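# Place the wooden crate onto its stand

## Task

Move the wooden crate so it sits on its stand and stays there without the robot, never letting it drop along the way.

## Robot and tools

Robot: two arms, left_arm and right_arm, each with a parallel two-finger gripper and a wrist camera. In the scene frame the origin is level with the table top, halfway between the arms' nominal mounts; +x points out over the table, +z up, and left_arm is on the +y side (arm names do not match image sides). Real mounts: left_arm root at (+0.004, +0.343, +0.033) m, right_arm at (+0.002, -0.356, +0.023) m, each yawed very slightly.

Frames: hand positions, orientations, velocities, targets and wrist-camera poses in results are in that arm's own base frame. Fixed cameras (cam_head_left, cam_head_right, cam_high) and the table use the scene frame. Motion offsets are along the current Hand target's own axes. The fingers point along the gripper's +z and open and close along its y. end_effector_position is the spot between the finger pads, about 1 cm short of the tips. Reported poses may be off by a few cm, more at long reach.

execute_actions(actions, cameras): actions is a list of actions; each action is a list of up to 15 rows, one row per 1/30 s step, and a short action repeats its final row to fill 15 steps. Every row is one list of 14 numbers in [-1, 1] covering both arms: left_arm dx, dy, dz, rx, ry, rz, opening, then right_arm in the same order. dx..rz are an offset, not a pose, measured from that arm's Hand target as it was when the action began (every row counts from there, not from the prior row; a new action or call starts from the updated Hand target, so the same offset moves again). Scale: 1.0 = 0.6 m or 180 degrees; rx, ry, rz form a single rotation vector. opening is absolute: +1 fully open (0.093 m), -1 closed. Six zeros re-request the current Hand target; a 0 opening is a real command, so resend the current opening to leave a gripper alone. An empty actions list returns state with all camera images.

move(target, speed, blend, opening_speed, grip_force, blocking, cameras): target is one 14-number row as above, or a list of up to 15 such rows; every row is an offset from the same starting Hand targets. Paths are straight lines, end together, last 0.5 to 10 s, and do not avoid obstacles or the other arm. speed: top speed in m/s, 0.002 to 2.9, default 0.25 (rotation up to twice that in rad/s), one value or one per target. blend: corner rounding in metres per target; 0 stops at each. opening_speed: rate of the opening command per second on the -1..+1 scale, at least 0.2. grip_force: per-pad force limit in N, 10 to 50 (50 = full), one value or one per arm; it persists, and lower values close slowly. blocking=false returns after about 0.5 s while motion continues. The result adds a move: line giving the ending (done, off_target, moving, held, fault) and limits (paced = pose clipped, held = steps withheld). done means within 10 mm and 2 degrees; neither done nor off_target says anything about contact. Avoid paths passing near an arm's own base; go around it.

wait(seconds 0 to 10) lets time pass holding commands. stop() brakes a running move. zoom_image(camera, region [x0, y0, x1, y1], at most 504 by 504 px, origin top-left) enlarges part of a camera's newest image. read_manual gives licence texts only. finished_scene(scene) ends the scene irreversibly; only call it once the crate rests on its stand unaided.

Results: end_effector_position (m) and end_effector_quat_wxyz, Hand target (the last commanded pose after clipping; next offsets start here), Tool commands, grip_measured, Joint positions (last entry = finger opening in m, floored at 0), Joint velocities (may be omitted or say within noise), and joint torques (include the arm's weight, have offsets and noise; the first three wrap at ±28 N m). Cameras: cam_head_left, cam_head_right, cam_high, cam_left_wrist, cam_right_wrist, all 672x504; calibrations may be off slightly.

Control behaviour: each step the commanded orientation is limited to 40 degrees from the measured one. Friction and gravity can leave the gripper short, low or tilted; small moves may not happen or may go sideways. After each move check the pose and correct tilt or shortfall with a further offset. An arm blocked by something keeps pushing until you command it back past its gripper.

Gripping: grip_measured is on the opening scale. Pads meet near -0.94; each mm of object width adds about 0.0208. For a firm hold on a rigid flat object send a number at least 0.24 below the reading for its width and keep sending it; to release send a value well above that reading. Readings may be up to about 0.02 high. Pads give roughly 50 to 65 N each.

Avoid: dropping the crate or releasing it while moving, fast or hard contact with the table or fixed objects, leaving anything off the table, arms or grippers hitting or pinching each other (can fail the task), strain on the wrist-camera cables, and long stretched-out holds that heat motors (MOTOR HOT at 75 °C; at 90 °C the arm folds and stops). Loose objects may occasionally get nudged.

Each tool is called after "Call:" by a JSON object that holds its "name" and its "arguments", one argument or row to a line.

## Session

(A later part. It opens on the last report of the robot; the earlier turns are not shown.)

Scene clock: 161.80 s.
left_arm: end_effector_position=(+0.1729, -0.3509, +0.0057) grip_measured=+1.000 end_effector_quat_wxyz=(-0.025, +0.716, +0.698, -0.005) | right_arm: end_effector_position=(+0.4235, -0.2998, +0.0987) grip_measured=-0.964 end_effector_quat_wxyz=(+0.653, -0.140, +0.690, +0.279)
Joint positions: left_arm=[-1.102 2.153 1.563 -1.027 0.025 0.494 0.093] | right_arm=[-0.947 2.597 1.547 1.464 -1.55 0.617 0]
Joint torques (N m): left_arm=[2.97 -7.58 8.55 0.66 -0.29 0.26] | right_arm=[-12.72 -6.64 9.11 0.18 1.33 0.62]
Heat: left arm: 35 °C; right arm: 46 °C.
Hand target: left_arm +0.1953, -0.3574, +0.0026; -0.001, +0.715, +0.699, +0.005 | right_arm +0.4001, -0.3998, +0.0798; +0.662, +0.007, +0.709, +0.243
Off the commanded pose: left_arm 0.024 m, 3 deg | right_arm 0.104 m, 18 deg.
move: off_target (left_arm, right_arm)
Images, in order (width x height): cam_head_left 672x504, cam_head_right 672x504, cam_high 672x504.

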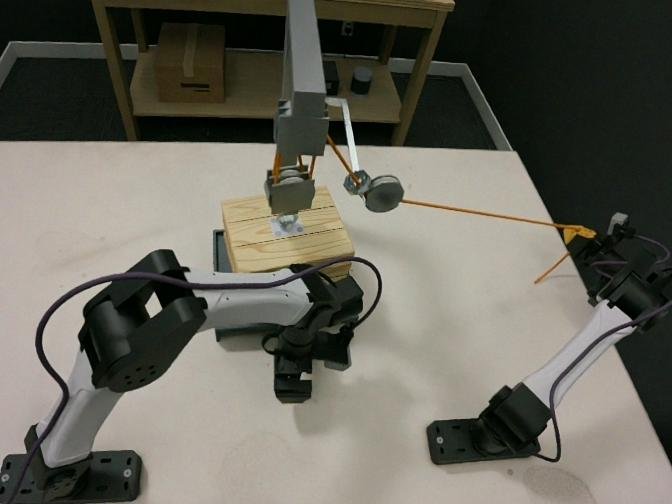

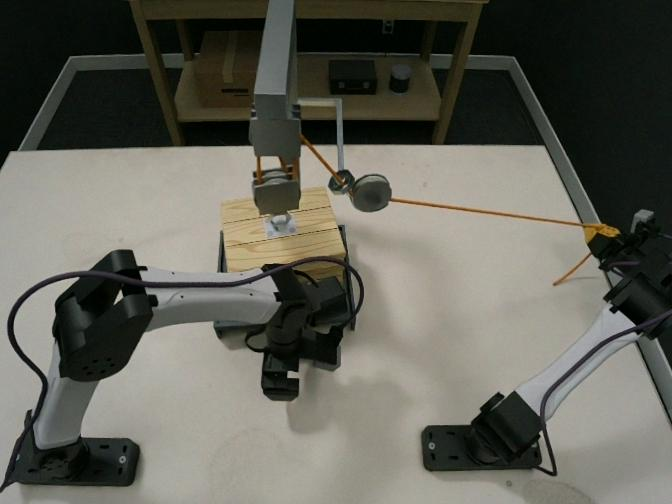

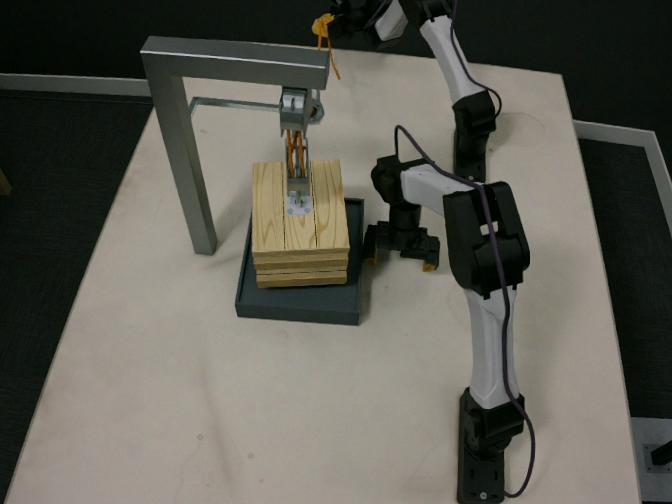

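Call:
{"name": "move", "arguments": {
  "target": [0,0.03,0,0,0,0,1,0,0,0,0,0,0,-1],
  "speed": 0.05,
  "cameras": ["cam_high","cam_head_left","cam_head_right"]
}}

Call:
{"name": "zoom_image", "arguments": {
  "camera": "cam_high",
  "region": [200, 120, 400, 350]
}}

Scene clock: 165.13 s.
left_arm: end_effector_position=(+0.1914, -0.3511, +0.0065) grip_measured=+1.000 end_effector_quat_wxyz=(-0.027, +0.713, +0.701, -0.008) | right_arm: end_effector_position=(+0.4235, -0.2998, +0.0987) grip_measured=-0.964 end_effector_quat_wxyz=(+0.653, -0.140, +0.690, +0.279)
Joint positions: left_arm=[-1.059 2.186 1.621 -1.053 0.03 0.529 0.093] | right_arm=[-0.947 2.597 1.547 1.464 -1.55 0.617 0]
Joint torques (N m): left_arm=[2.56 -7.88 8.59 0.65 -0.35 0.35] | right_arm=[-12.77 -6.68 9.14 0.17 1.32 0.63]
Heat: left arm: 36 °C; right arm: 47 °C.
Hand target: left_arm +0.2134, -0.3578, +0.0028; -0.001, +0.715, +0.699, +0.004 | right_arm +0.4001, -0.3998, +0.0798; +0.662, +0.007, +0.709, +0.243
Off the commanded pose: left_arm 0.023 m, 3 deg | right_arm 0.104 m, 18 deg.
move: off_target (left_arm, right_arm)
Images, in order (width x height): cam_head_left 672x504, cam_head_right 672x504, cam_high 672x504.

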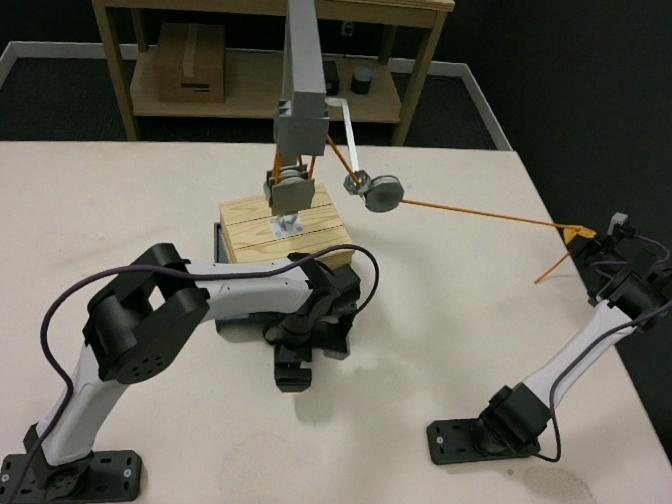

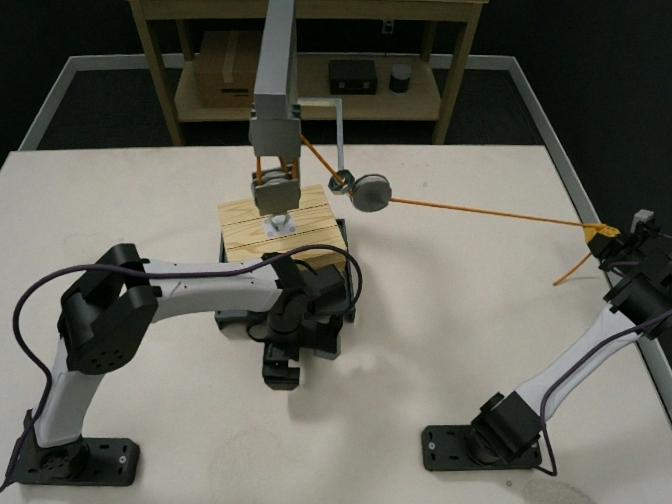

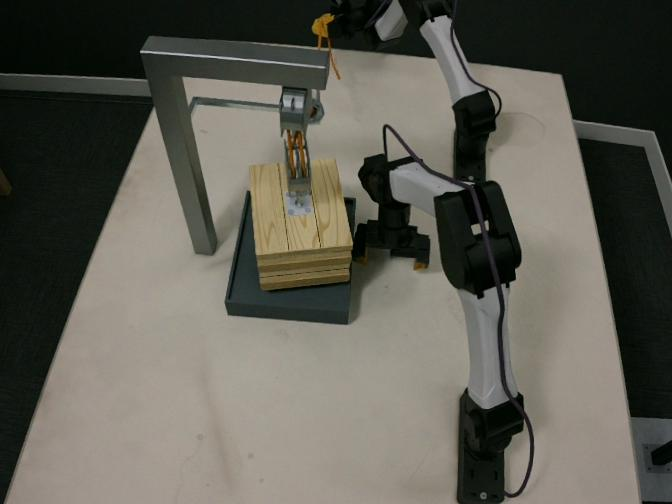

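Scaled by 2.191 from the camera's 672x504 image, which has a finer 960x720 frame.

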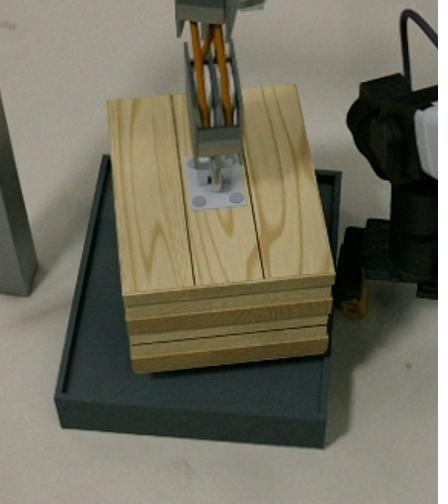

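Call:
{"name": "move", "arguments": {
  "target": [0,-0.085,0,0,0,0,1,0,0,0,0,0,0,-1],
  "speed": 0.15,
  "cameras": ["cam_high"]
}}

Call:
{"name": "wait", "arguments": {
  "seconds": 1.5,
  "cameras": ["cam_high"]
}}

Call:
{"name": "wait", "arguments": {
  "seconds": 1.5,
  "cameras": ["cam_high"]
}}

Call:
{"name": "wait", "arguments": {
  "seconds": 1.5,
  "cameras": ["cam_high"]
}}

Call:
{"name": "wait", "arguments": {
  "seconds": 1.5,
  "cameras": ["cam_high","cam_head_left","cam_head_right"]
}}

Scene clock: 170.27 s.
left_arm: end_effector_position=(+0.1580, -0.3504, -0.0123) grip_measured=+1.000 end_effector_quat_wxyz=(-0.028, +0.720, +0.694, +0.011) | right_arm: end_effector_position=(+0.4235, -0.2998, +0.0987) grip_measured=-0.964 end_effector_quat_wxyz=(+0.653, -0.140, +0.690, +0.279)
Joint positions: left_arm=[-1.148 2.168 1.511 -0.975 -0.002 0.459 0.093] | right_arm=[-0.947 2.597 1.547 1.464 -1.55 0.617 0]
Joint torques (N m): left_arm=[0.66 -13.18 5.22 0.43 -0.03 -0.11] | right_arm=[-12.75 -6.67 9.14 0.17 1.31 0.63]
Heat: left arm: 36 °C; right arm: 47 °C.
Hand target: left_arm +0.1624, -0.3565, +0.0025; -0.001, +0.715, +0.699, +0.005 | right_arm +0.4001, -0.3998, +0.0798; +0.662, +0.007, +0.709, +0.243
Off the commanded pose: left_arm 0.017 m, 3 deg | right_arm 0.104 m, 18 deg.
move: off_target (left_arm, right_arm)
Images, in order (width x height): cam_high 672x504.

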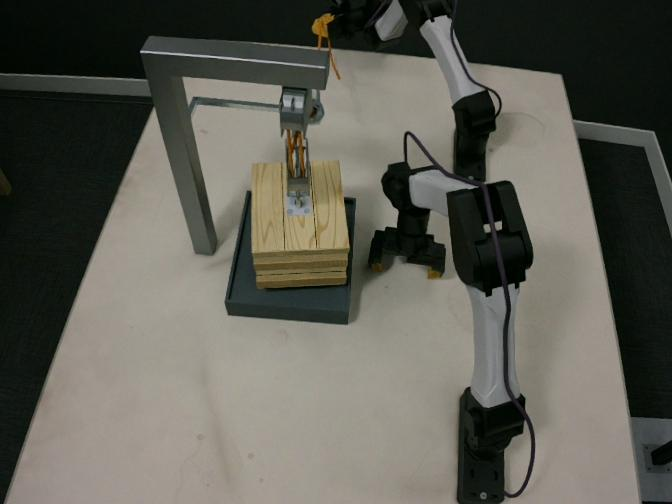

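Scene clock: 171.77 s.
left_arm: end_effector_position=(+0.1580, -0.3504, -0.0123) grip_measured=+1.000 end_effector_quat_wxyz=(-0.028, +0.719, +0.694, +0.011) | right_arm: end_effector_position=(+0.4235, -0.2998, +0.0987) grip_measured=-0.964 end_effector_quat_wxyz=(+0.653, -0.140, +0.690, +0.279)
Joint positions: left_arm=[-1.148 2.168 1.511 -0.975 -0.002 0.459 0.093] | right_arm=[-0.947 2.597 1.547 1.464 -1.55 0.617 0]
Joint torques (N m): left_arm=[0.51 -13.27 5.07 0.47 0.03 -0.08] | right_arm=[-12.77 -6.71 9.14 0.17 1.33 0.63]
Heat: left arm: 36 °C; right arm: 47 °C.
Hand target: left_arm +0.1624, -0.3565, +0.0025; -0.001, +0.715, +0.699, +0.005 | right_arm +0.4001, -0.3998, +0.0798; +0.662, +0.007, +0.709, +0.243
Tool commands: left_gripper/opening=+1.0 right_gripper/opening=-1.0
Off the commanded pose: left_arm 0.017 m, 3 deg | right_arm 0.104 m, 18 deg.
wait: 1.50 s; at rest by 0.17 s
Images, in order (width x height): cam_high 672x504.

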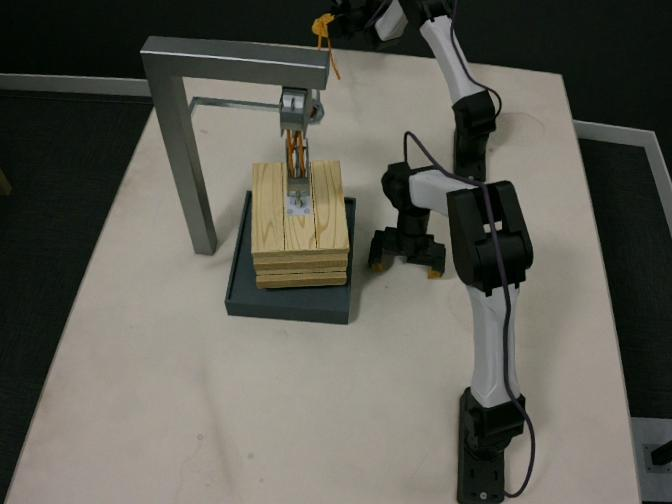

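Scene clock: 173.27 s.
left_arm: end_effector_position=(+0.1580, -0.3504, -0.0123) grip_measured=+1.000 end_effector_quat_wxyz=(-0.028, +0.719, +0.694, +0.011) | right_arm: end_effector_position=(+0.4235, -0.2998, +0.0987) grip_measured=-0.964 end_effector_quat_wxyz=(+0.653, -0.140, +0.690, +0.279)
Joint positions: left_arm=[-1.148 2.168 1.511 -0.975 -0.002 0.459 0.093] | right_arm=[-0.947 2.597 1.547 1.464 -1.55 0.617 0]
Joint torques (N m): left_arm=[0.57 -13.03 5.07 0.47 0.04 -0.11] | right_arm=[-12.75 -6.67 9.14 0.18 1.33 0.62]
Heat: left arm: 37 °C; right arm: 47 °C.
Hand target: left_arm +0.1624, -0.3565, +0.0025; -0.001, +0.715, +0.699, +0.005 | right_arm +0.4001, -0.3998, +0.0798; +0.662, +0.007, +0.709, +0.243
Tool commands: left_gripper/opening=+1.0 right_gripper/opening=-1.0
Off the commanded pose: left_arm 0.017 m, 3 deg | right_arm 0.104 m, 18 deg.
wait: 1.50 s; at rest by 0.17 s
Images, in order (width x height): cam_high 672x504.

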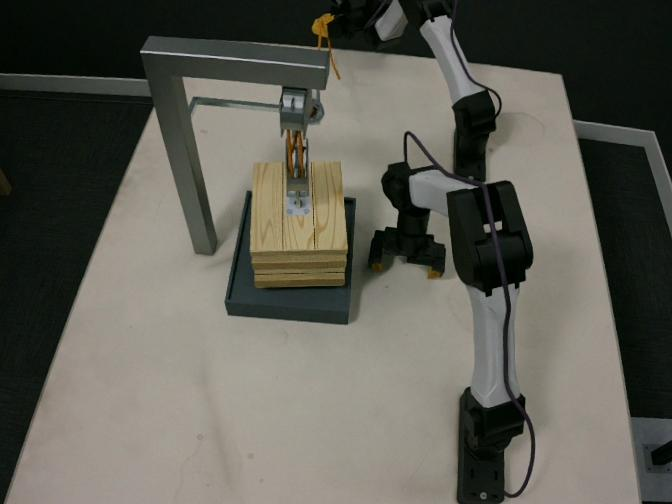

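Scene clock: 174.77 s.
left_arm: end_effector_position=(+0.1580, -0.3504, -0.0123) grip_measured=+1.000 end_effector_quat_wxyz=(-0.028, +0.719, +0.694, +0.011) | right_arm: end_effector_position=(+0.4235, -0.2998, +0.0987) grip_measured=-0.964 end_effector_quat_wxyz=(+0.653, -0.140, +0.690, +0.279)
Joint positions: left_arm=[-1.148 2.168 1.511 -0.975 -0.002 0.459 0.093] | right_arm=[-0.947 2.597 1.547 1.464 -1.55 0.617 0]
Joint torques (N m): left_arm=[0.46 -13.16 5.23 0.47 0.06 -0.11] | right_arm=[-12.74 -6.71 9.13 0.18 1.33 0.62]
Heat: left arm: 37 °C; right arm: 48 °C.
Hand target: left_arm +0.1624, -0.3565, +0.0025; -0.001, +0.715, +0.699, +0.005 | right_arm +0.4001, -0.3998, +0.0798; +0.662, +0.007, +0.709, +0.243
Tool commands: left_gripper/opening=+1.0 right_gripper/opening=-1.0
Off the commanded pose: left_arm 0.017 m, 3 deg | right_arm 0.104 m, 18 deg.
wait: 1.50 s; at rest by 0.17 s
Images, in order (width x height): cam_high 672x504.

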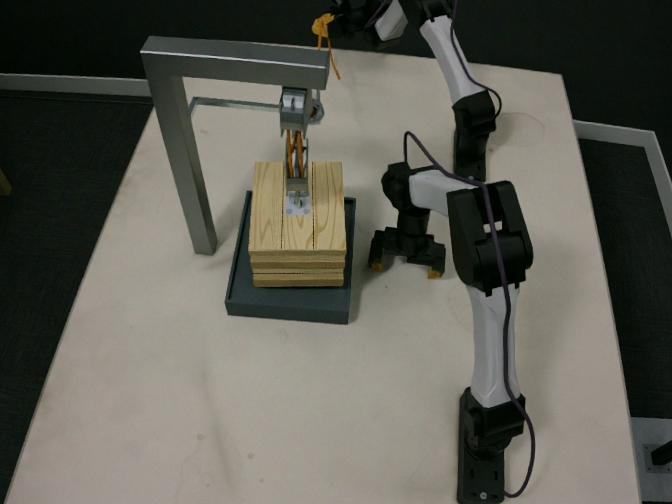

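Scene clock: 176.27 s.
left_arm: end_effector_position=(+0.1580, -0.3504, -0.0123) grip_measured=+1.000 end_effector_quat_wxyz=(-0.028, +0.719, +0.694, +0.011) | right_arm: end_effector_position=(+0.4235, -0.2998, +0.0987) grip_measured=-0.964 end_effector_quat_wxyz=(+0.653, -0.140, +0.690, +0.279)
Joint positions: left_arm=[-1.148 2.168 1.511 -0.975 -0.002 0.459 0.093] | right_arm=[-0.947 2.597 1.547 1.464 -1.55 0.617 0]
Joint torques (N m): left_arm=[0.75 -13.18 5.27 0.43 0.02 -0.04] | right_arm=[-12.74 -6.68 9.13 0.17 1.32 0.62]
Heat: left arm: 38 °C; right arm: 48 °C.
Hand target: left_arm +0.1624, -0.3565, +0.0025; -0.001, +0.715, +0.699, +0.005 | right_arm +0.4001, -0.3998, +0.0798; +0.662, +0.007, +0.709, +0.243
Tool commands: left_gripper/opening=+1.0 right_gripper/opening=-1.0
Off the commanded pose: left_arm 0.017 m, 3 deg | right_arm 0.104 m, 18 deg.
wait: 1.50 s; at rest by 0.17 s
Images, in order (width x height): cam_head_left 672x504, cam_head_right 672x504, cam_high 672x504.

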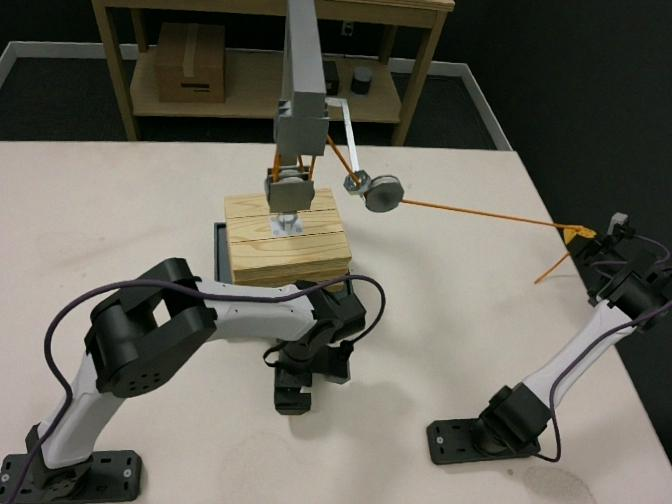

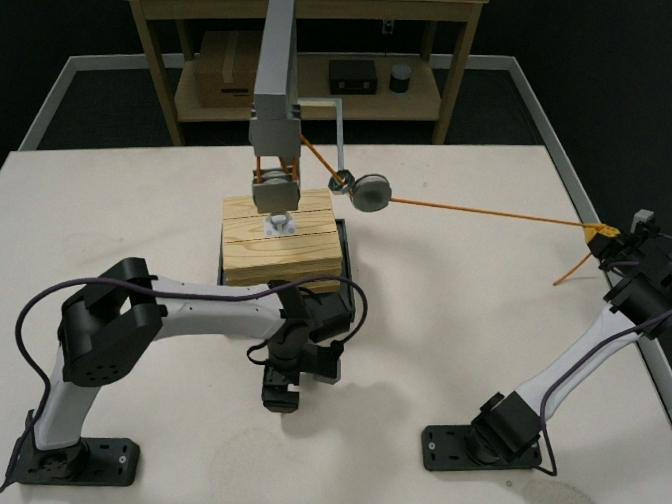

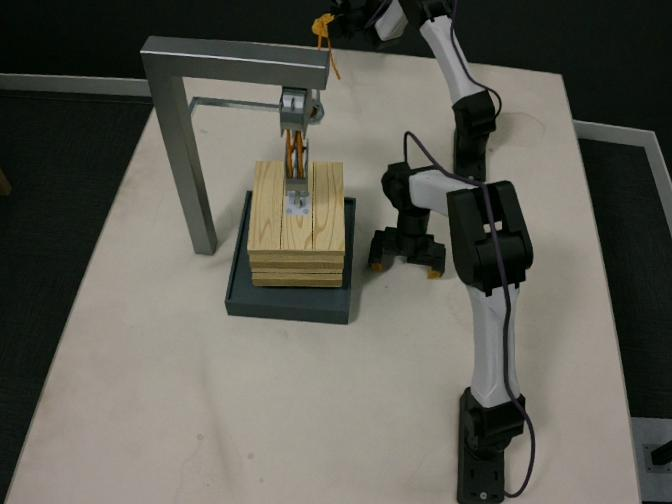

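Call:
{"name": "zoom_image", "arguments": {
  "camera": "cam_high",
  "region": [200, 120, 400, 350]
}}

Scaled by 2.191 from the camera's 672x504 image, which has a finer 960x720 frame.

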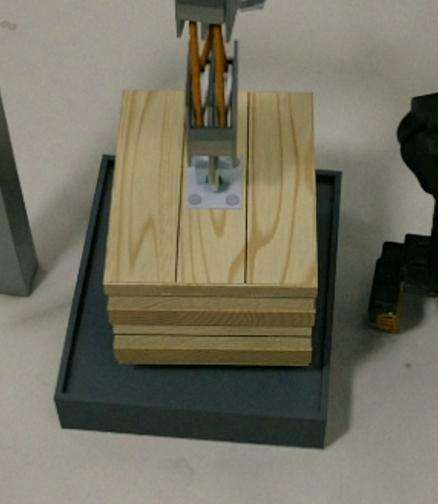

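Call:
{"name": "wait", "arguments": {
  "seconds": 0,
  "cameras": ["cam_high"]
}}

Call:
{"name": "zoom_image", "arguments": {
  "camera": "cam_high",
  "region": [200, 120, 400, 350]
}}

Scene clock: 185.47 s.
left_arm: end_effector_position=(+0.1580, -0.3504, -0.0123) grip_measured=+1.000 end_effector_quat_wxyz=(-0.028, +0.719, +0.694, +0.011) | right_arm: end_effector_position=(+0.4235, -0.2998, +0.0987) grip_measured=-0.964 end_effector_quat_wxyz=(+0.653, -0.140, +0.690, +0.279)
Joint positions: left_arm=[-1.148 2.168 1.511 -0.975 -0.002 0.459 0.093] | right_arm=[-0.947 2.597 1.547 1.464 -1.55 0.617 0]
Joint torques (N m): left_arm=[0.65 -13.2 5.23 0.45 0.04 -0.1] | right_arm=[-12.71 -6.69 9.13 0.17 1.32 0.63]
Heat: left arm: 40 °C; right arm: 48 °C.
Hand target: left_arm +0.1624, -0.3565, +0.0025; -0.001, +0.715, +0.699, +0.005 | right_arm +0.4001, -0.3998, +0.0798; +0.662, +0.007, +0.709, +0.243
Tool commands: left_gripper/opening=+1.0 right_gripper/opening=-1.0
Off the commanded pose: left_arm 0.017 m, 3 deg | right_arm 0.104 m, 18 deg.
Images, in order (width x height): cam_high 672x504.

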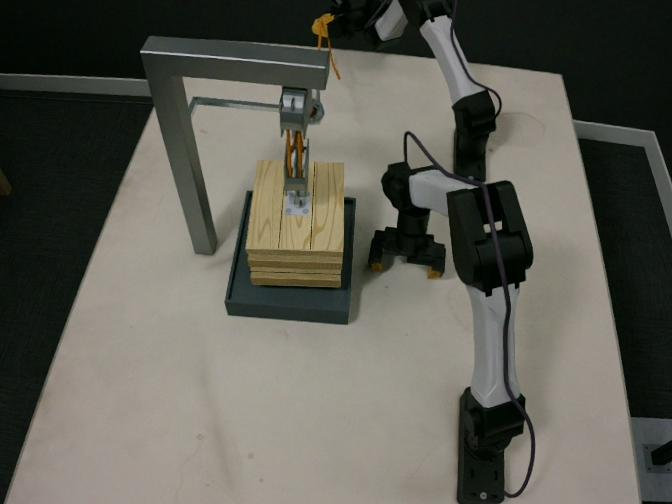

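Scaled by 2.191 from the camera's 672x504 image, which has a finer 960x720 frame.

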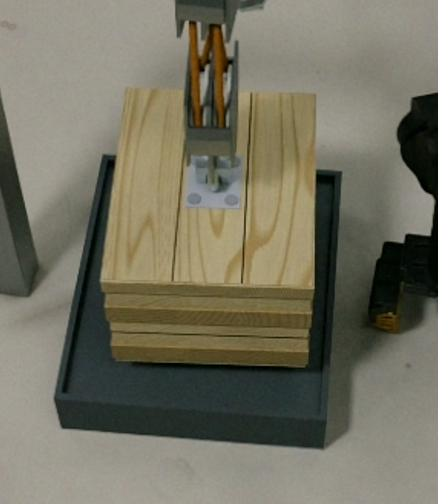

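Call:
{"name": "move", "arguments": {
  "target": [0,0,0,0,0,0,1,0.1,0.43,0.0138,0,0,0,-1],
  "speed": 0.08,
  "cameras": ["cam_high","cam_head_left","cam_head_right"]
}}

Call:
{"name": "zoom_image", "arguments": {
  "camera": "cam_high",
  "region": [200, 120, 400, 350]
}}

Scene clock: 193.53 s.
left_arm: end_effector_position=(+0.1581, -0.3505, -0.0123) grip_measured=+1.000 end_effector_quat_wxyz=(-0.028, +0.719, +0.694, +0.011) | right_arm: end_effector_position=(+0.3191, -0.1507, +0.1033) grip_measured=-0.964 end_effector_quat_wxyz=(+0.646, +0.028, +0.715, +0.266)
Joint positions: left_arm=[-1.148 2.168 1.511 -0.974 -0.002 0.459 0.093] | right_arm=[-0.914 1.976 0.429 1.471 -1.265 0.358 0]
Joint torques (N m): left_arm=[0.62 -13.23 5.16 0.43 0 -0.09] | right_arm=[0.81 -8.34 2.18 1.93 0.08 -0.12]
Heat: left arm: 41 °C; right arm: 46 °C.
Hand target: left_arm +0.1625, -0.3566, +0.0025; -0.001, +0.715, +0.699, +0.005 | right_arm +0.3198, -0.1498, +0.1150; +0.662, +0.007, +0.709, +0.243
Off the commanded pose: left_arm 0.017 m, 3 deg | right_arm 0.012 m, 4 deg.
move: off_target (left_arm, right_arm)
Images, in order (width x height): cam_head_left 672x504, cam_head_right 672x504, cam_high 672x504.

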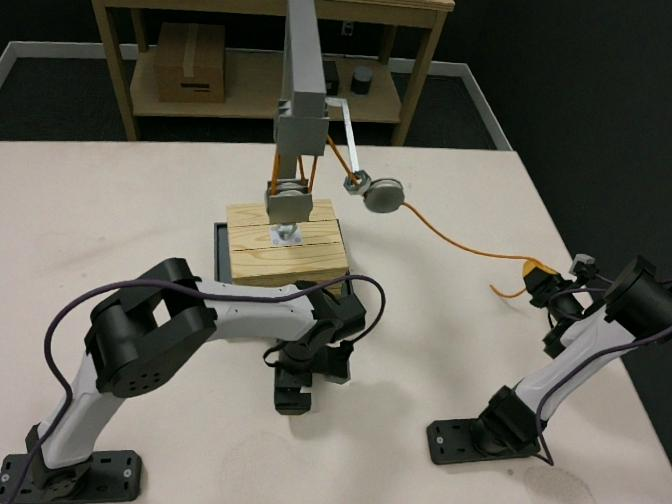

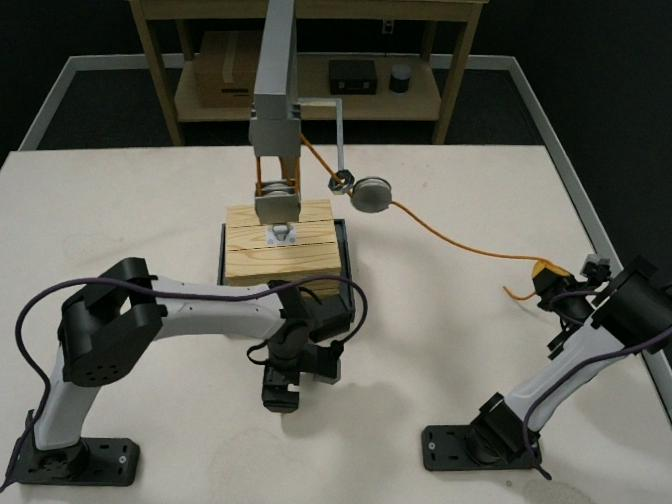

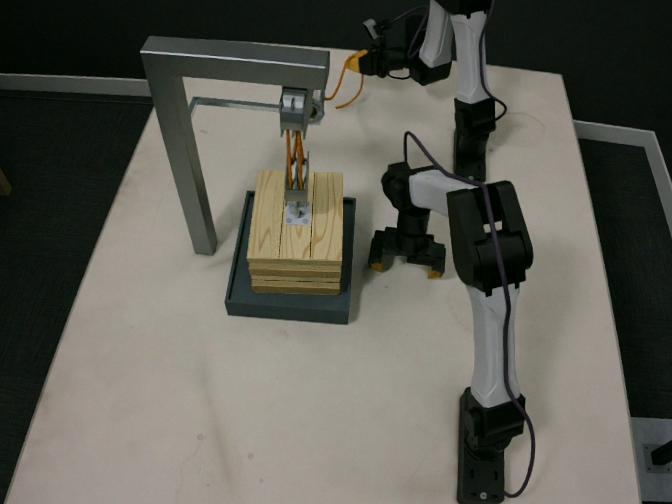

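Scaled by 2.191 from the camera's 672x504 image, which has a finer 960x720 frame.

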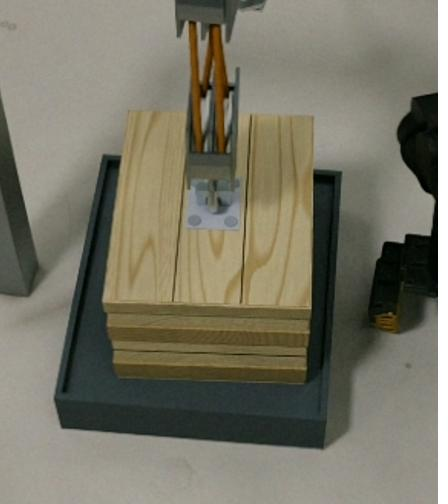

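Call:
{"name": "move", "arguments": {
  "target": [
    [0,-0.03,-0.25,0,0,0,1,0,0,0,0,0,0,-0.2],
    [-0.4,-0.05,-0.25,0,0,0.0,1,0,0,-0.08,0,0,0,-0.2]
  ],
  "speed": 0.25,
  "blend": [0.03,0],
  "opening_speed": 1,
  "cameras": ["cam_high","cam_head_left","cam_head_right"]
}}

Call:
{"name": "zoom_image", "arguments": {
  "camera": "cam_head_left",
  "region": [160, 160, 400, 360]
}}

Call:
{"name": "zoom_image", "arguments": {
  "camera": "cam_head_right",
  "region": [160, 160, 400, 360]
}}

Call:
{"name": "zoom_image", "arguments": {
  "camera": "cam_high",
  "region": [200, 120, 400, 350]
}}

Scene clock: 203.90 s.
left_arm: end_effector_position=(+0.1241, -0.5904, +0.1498) grip_measured=+1.000 end_effector_quat_wxyz=(+0.233, +0.693, +0.667, -0.145) | right_arm: end_effector_position=(+0.2780, -0.1689, +0.1062) grip_measured=-0.202 end_effector_quat_wxyz=(+0.654, +0.031, +0.711, +0.257)
Joint positions: left_arm=[-1.364 2.623 2.84 -1.233 -0.002 0.246 0.093] | right_arm=[-1.083 1.945 0.386 1.471 -1.413 0.332 0.035]
Joint torques (N m): left_arm=[0.49 -11.15 9.47 1.58 -0.03 -0.14] | right_arm=[-0.25 -7.88 1.92 1.7 -0.31 -0.14]
Heat: left arm: 43 °C; right arm: 40 °C.
Hand target: left_arm +0.1259, -0.5970, +0.1505; -0.001, +0.715, +0.699, +0.004 | right_arm +0.2746, -0.1659, +0.1152; +0.662, +0.007, +0.709, +0.243
Off the commanded pose: left_arm 0.007 m, 32 deg | right_arm 0.010 m, 3 deg.
elbow stopped short (left arm): the move would have taken joint 3 (elbow) straighter than the controller allows.
move: off_target (left_arm, right_arm); blend cut to 0 m at target 1
Images, in order (width x height): cam_head_left 672x504, cam_head_right 672x504, cam_high 672x504.

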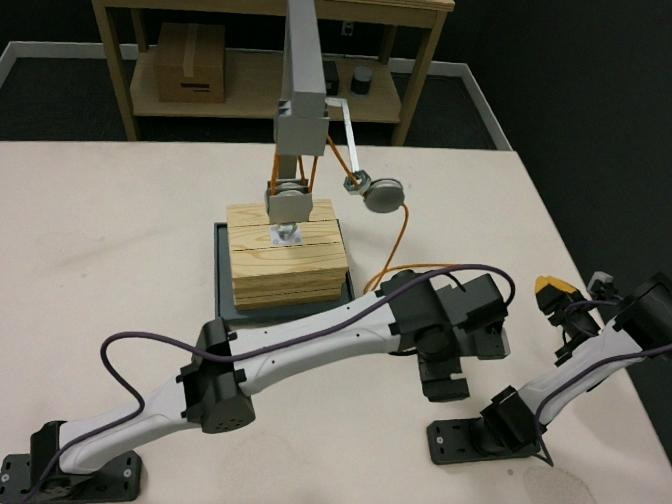

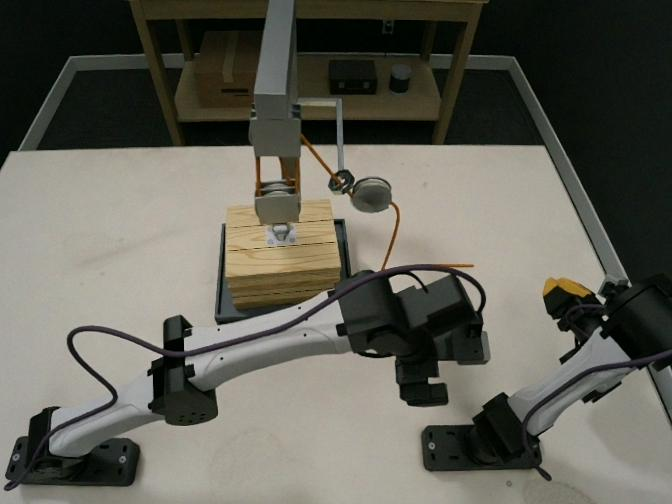

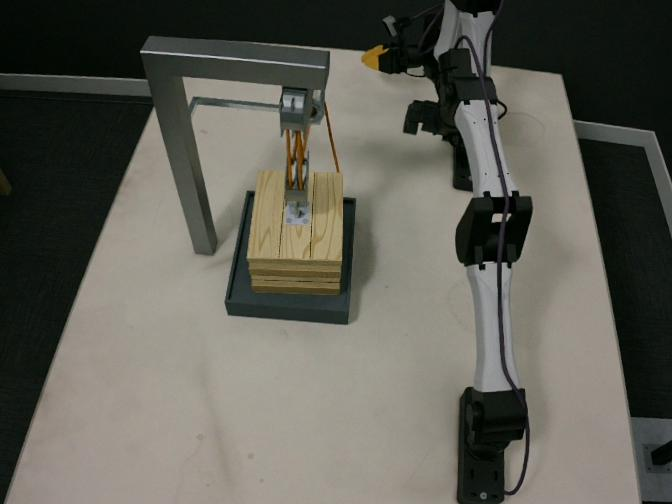

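Scaled by 2.100 from the camera's 672x504 image, which has a finer 960x720 frame.

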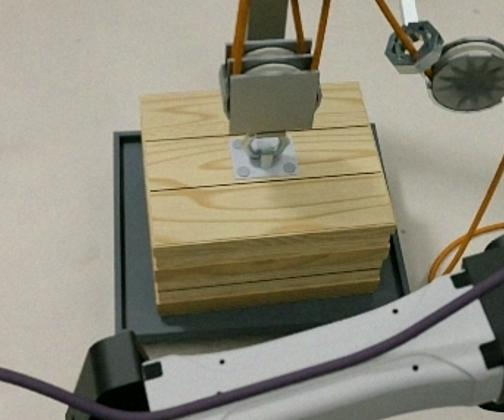

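Scaled by 2.100 from the camera's 672x504 image, which has a finer 960x720 frame.

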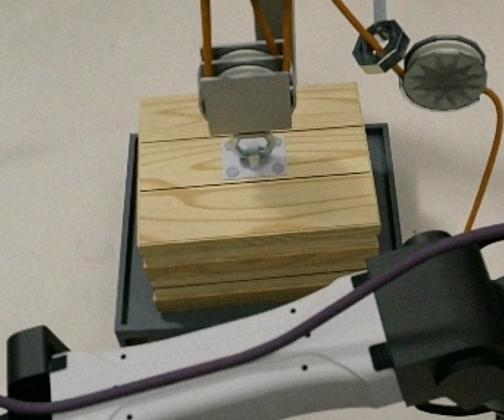

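Scaled by 2.191 from the camera's 672x504 image, which has a finer 960x720 frame.

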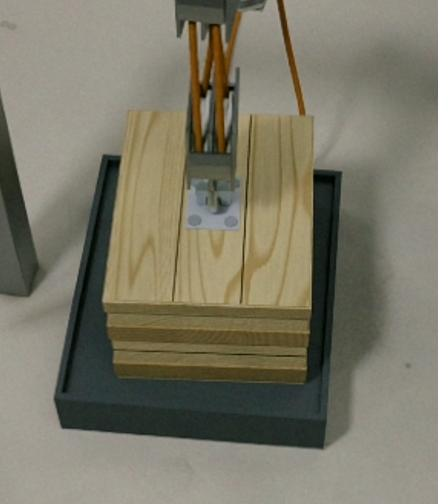

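Call:
{"name": "finished_scene", "arguments": {
  "scene": 2
}}

The scene is finished: the task was done.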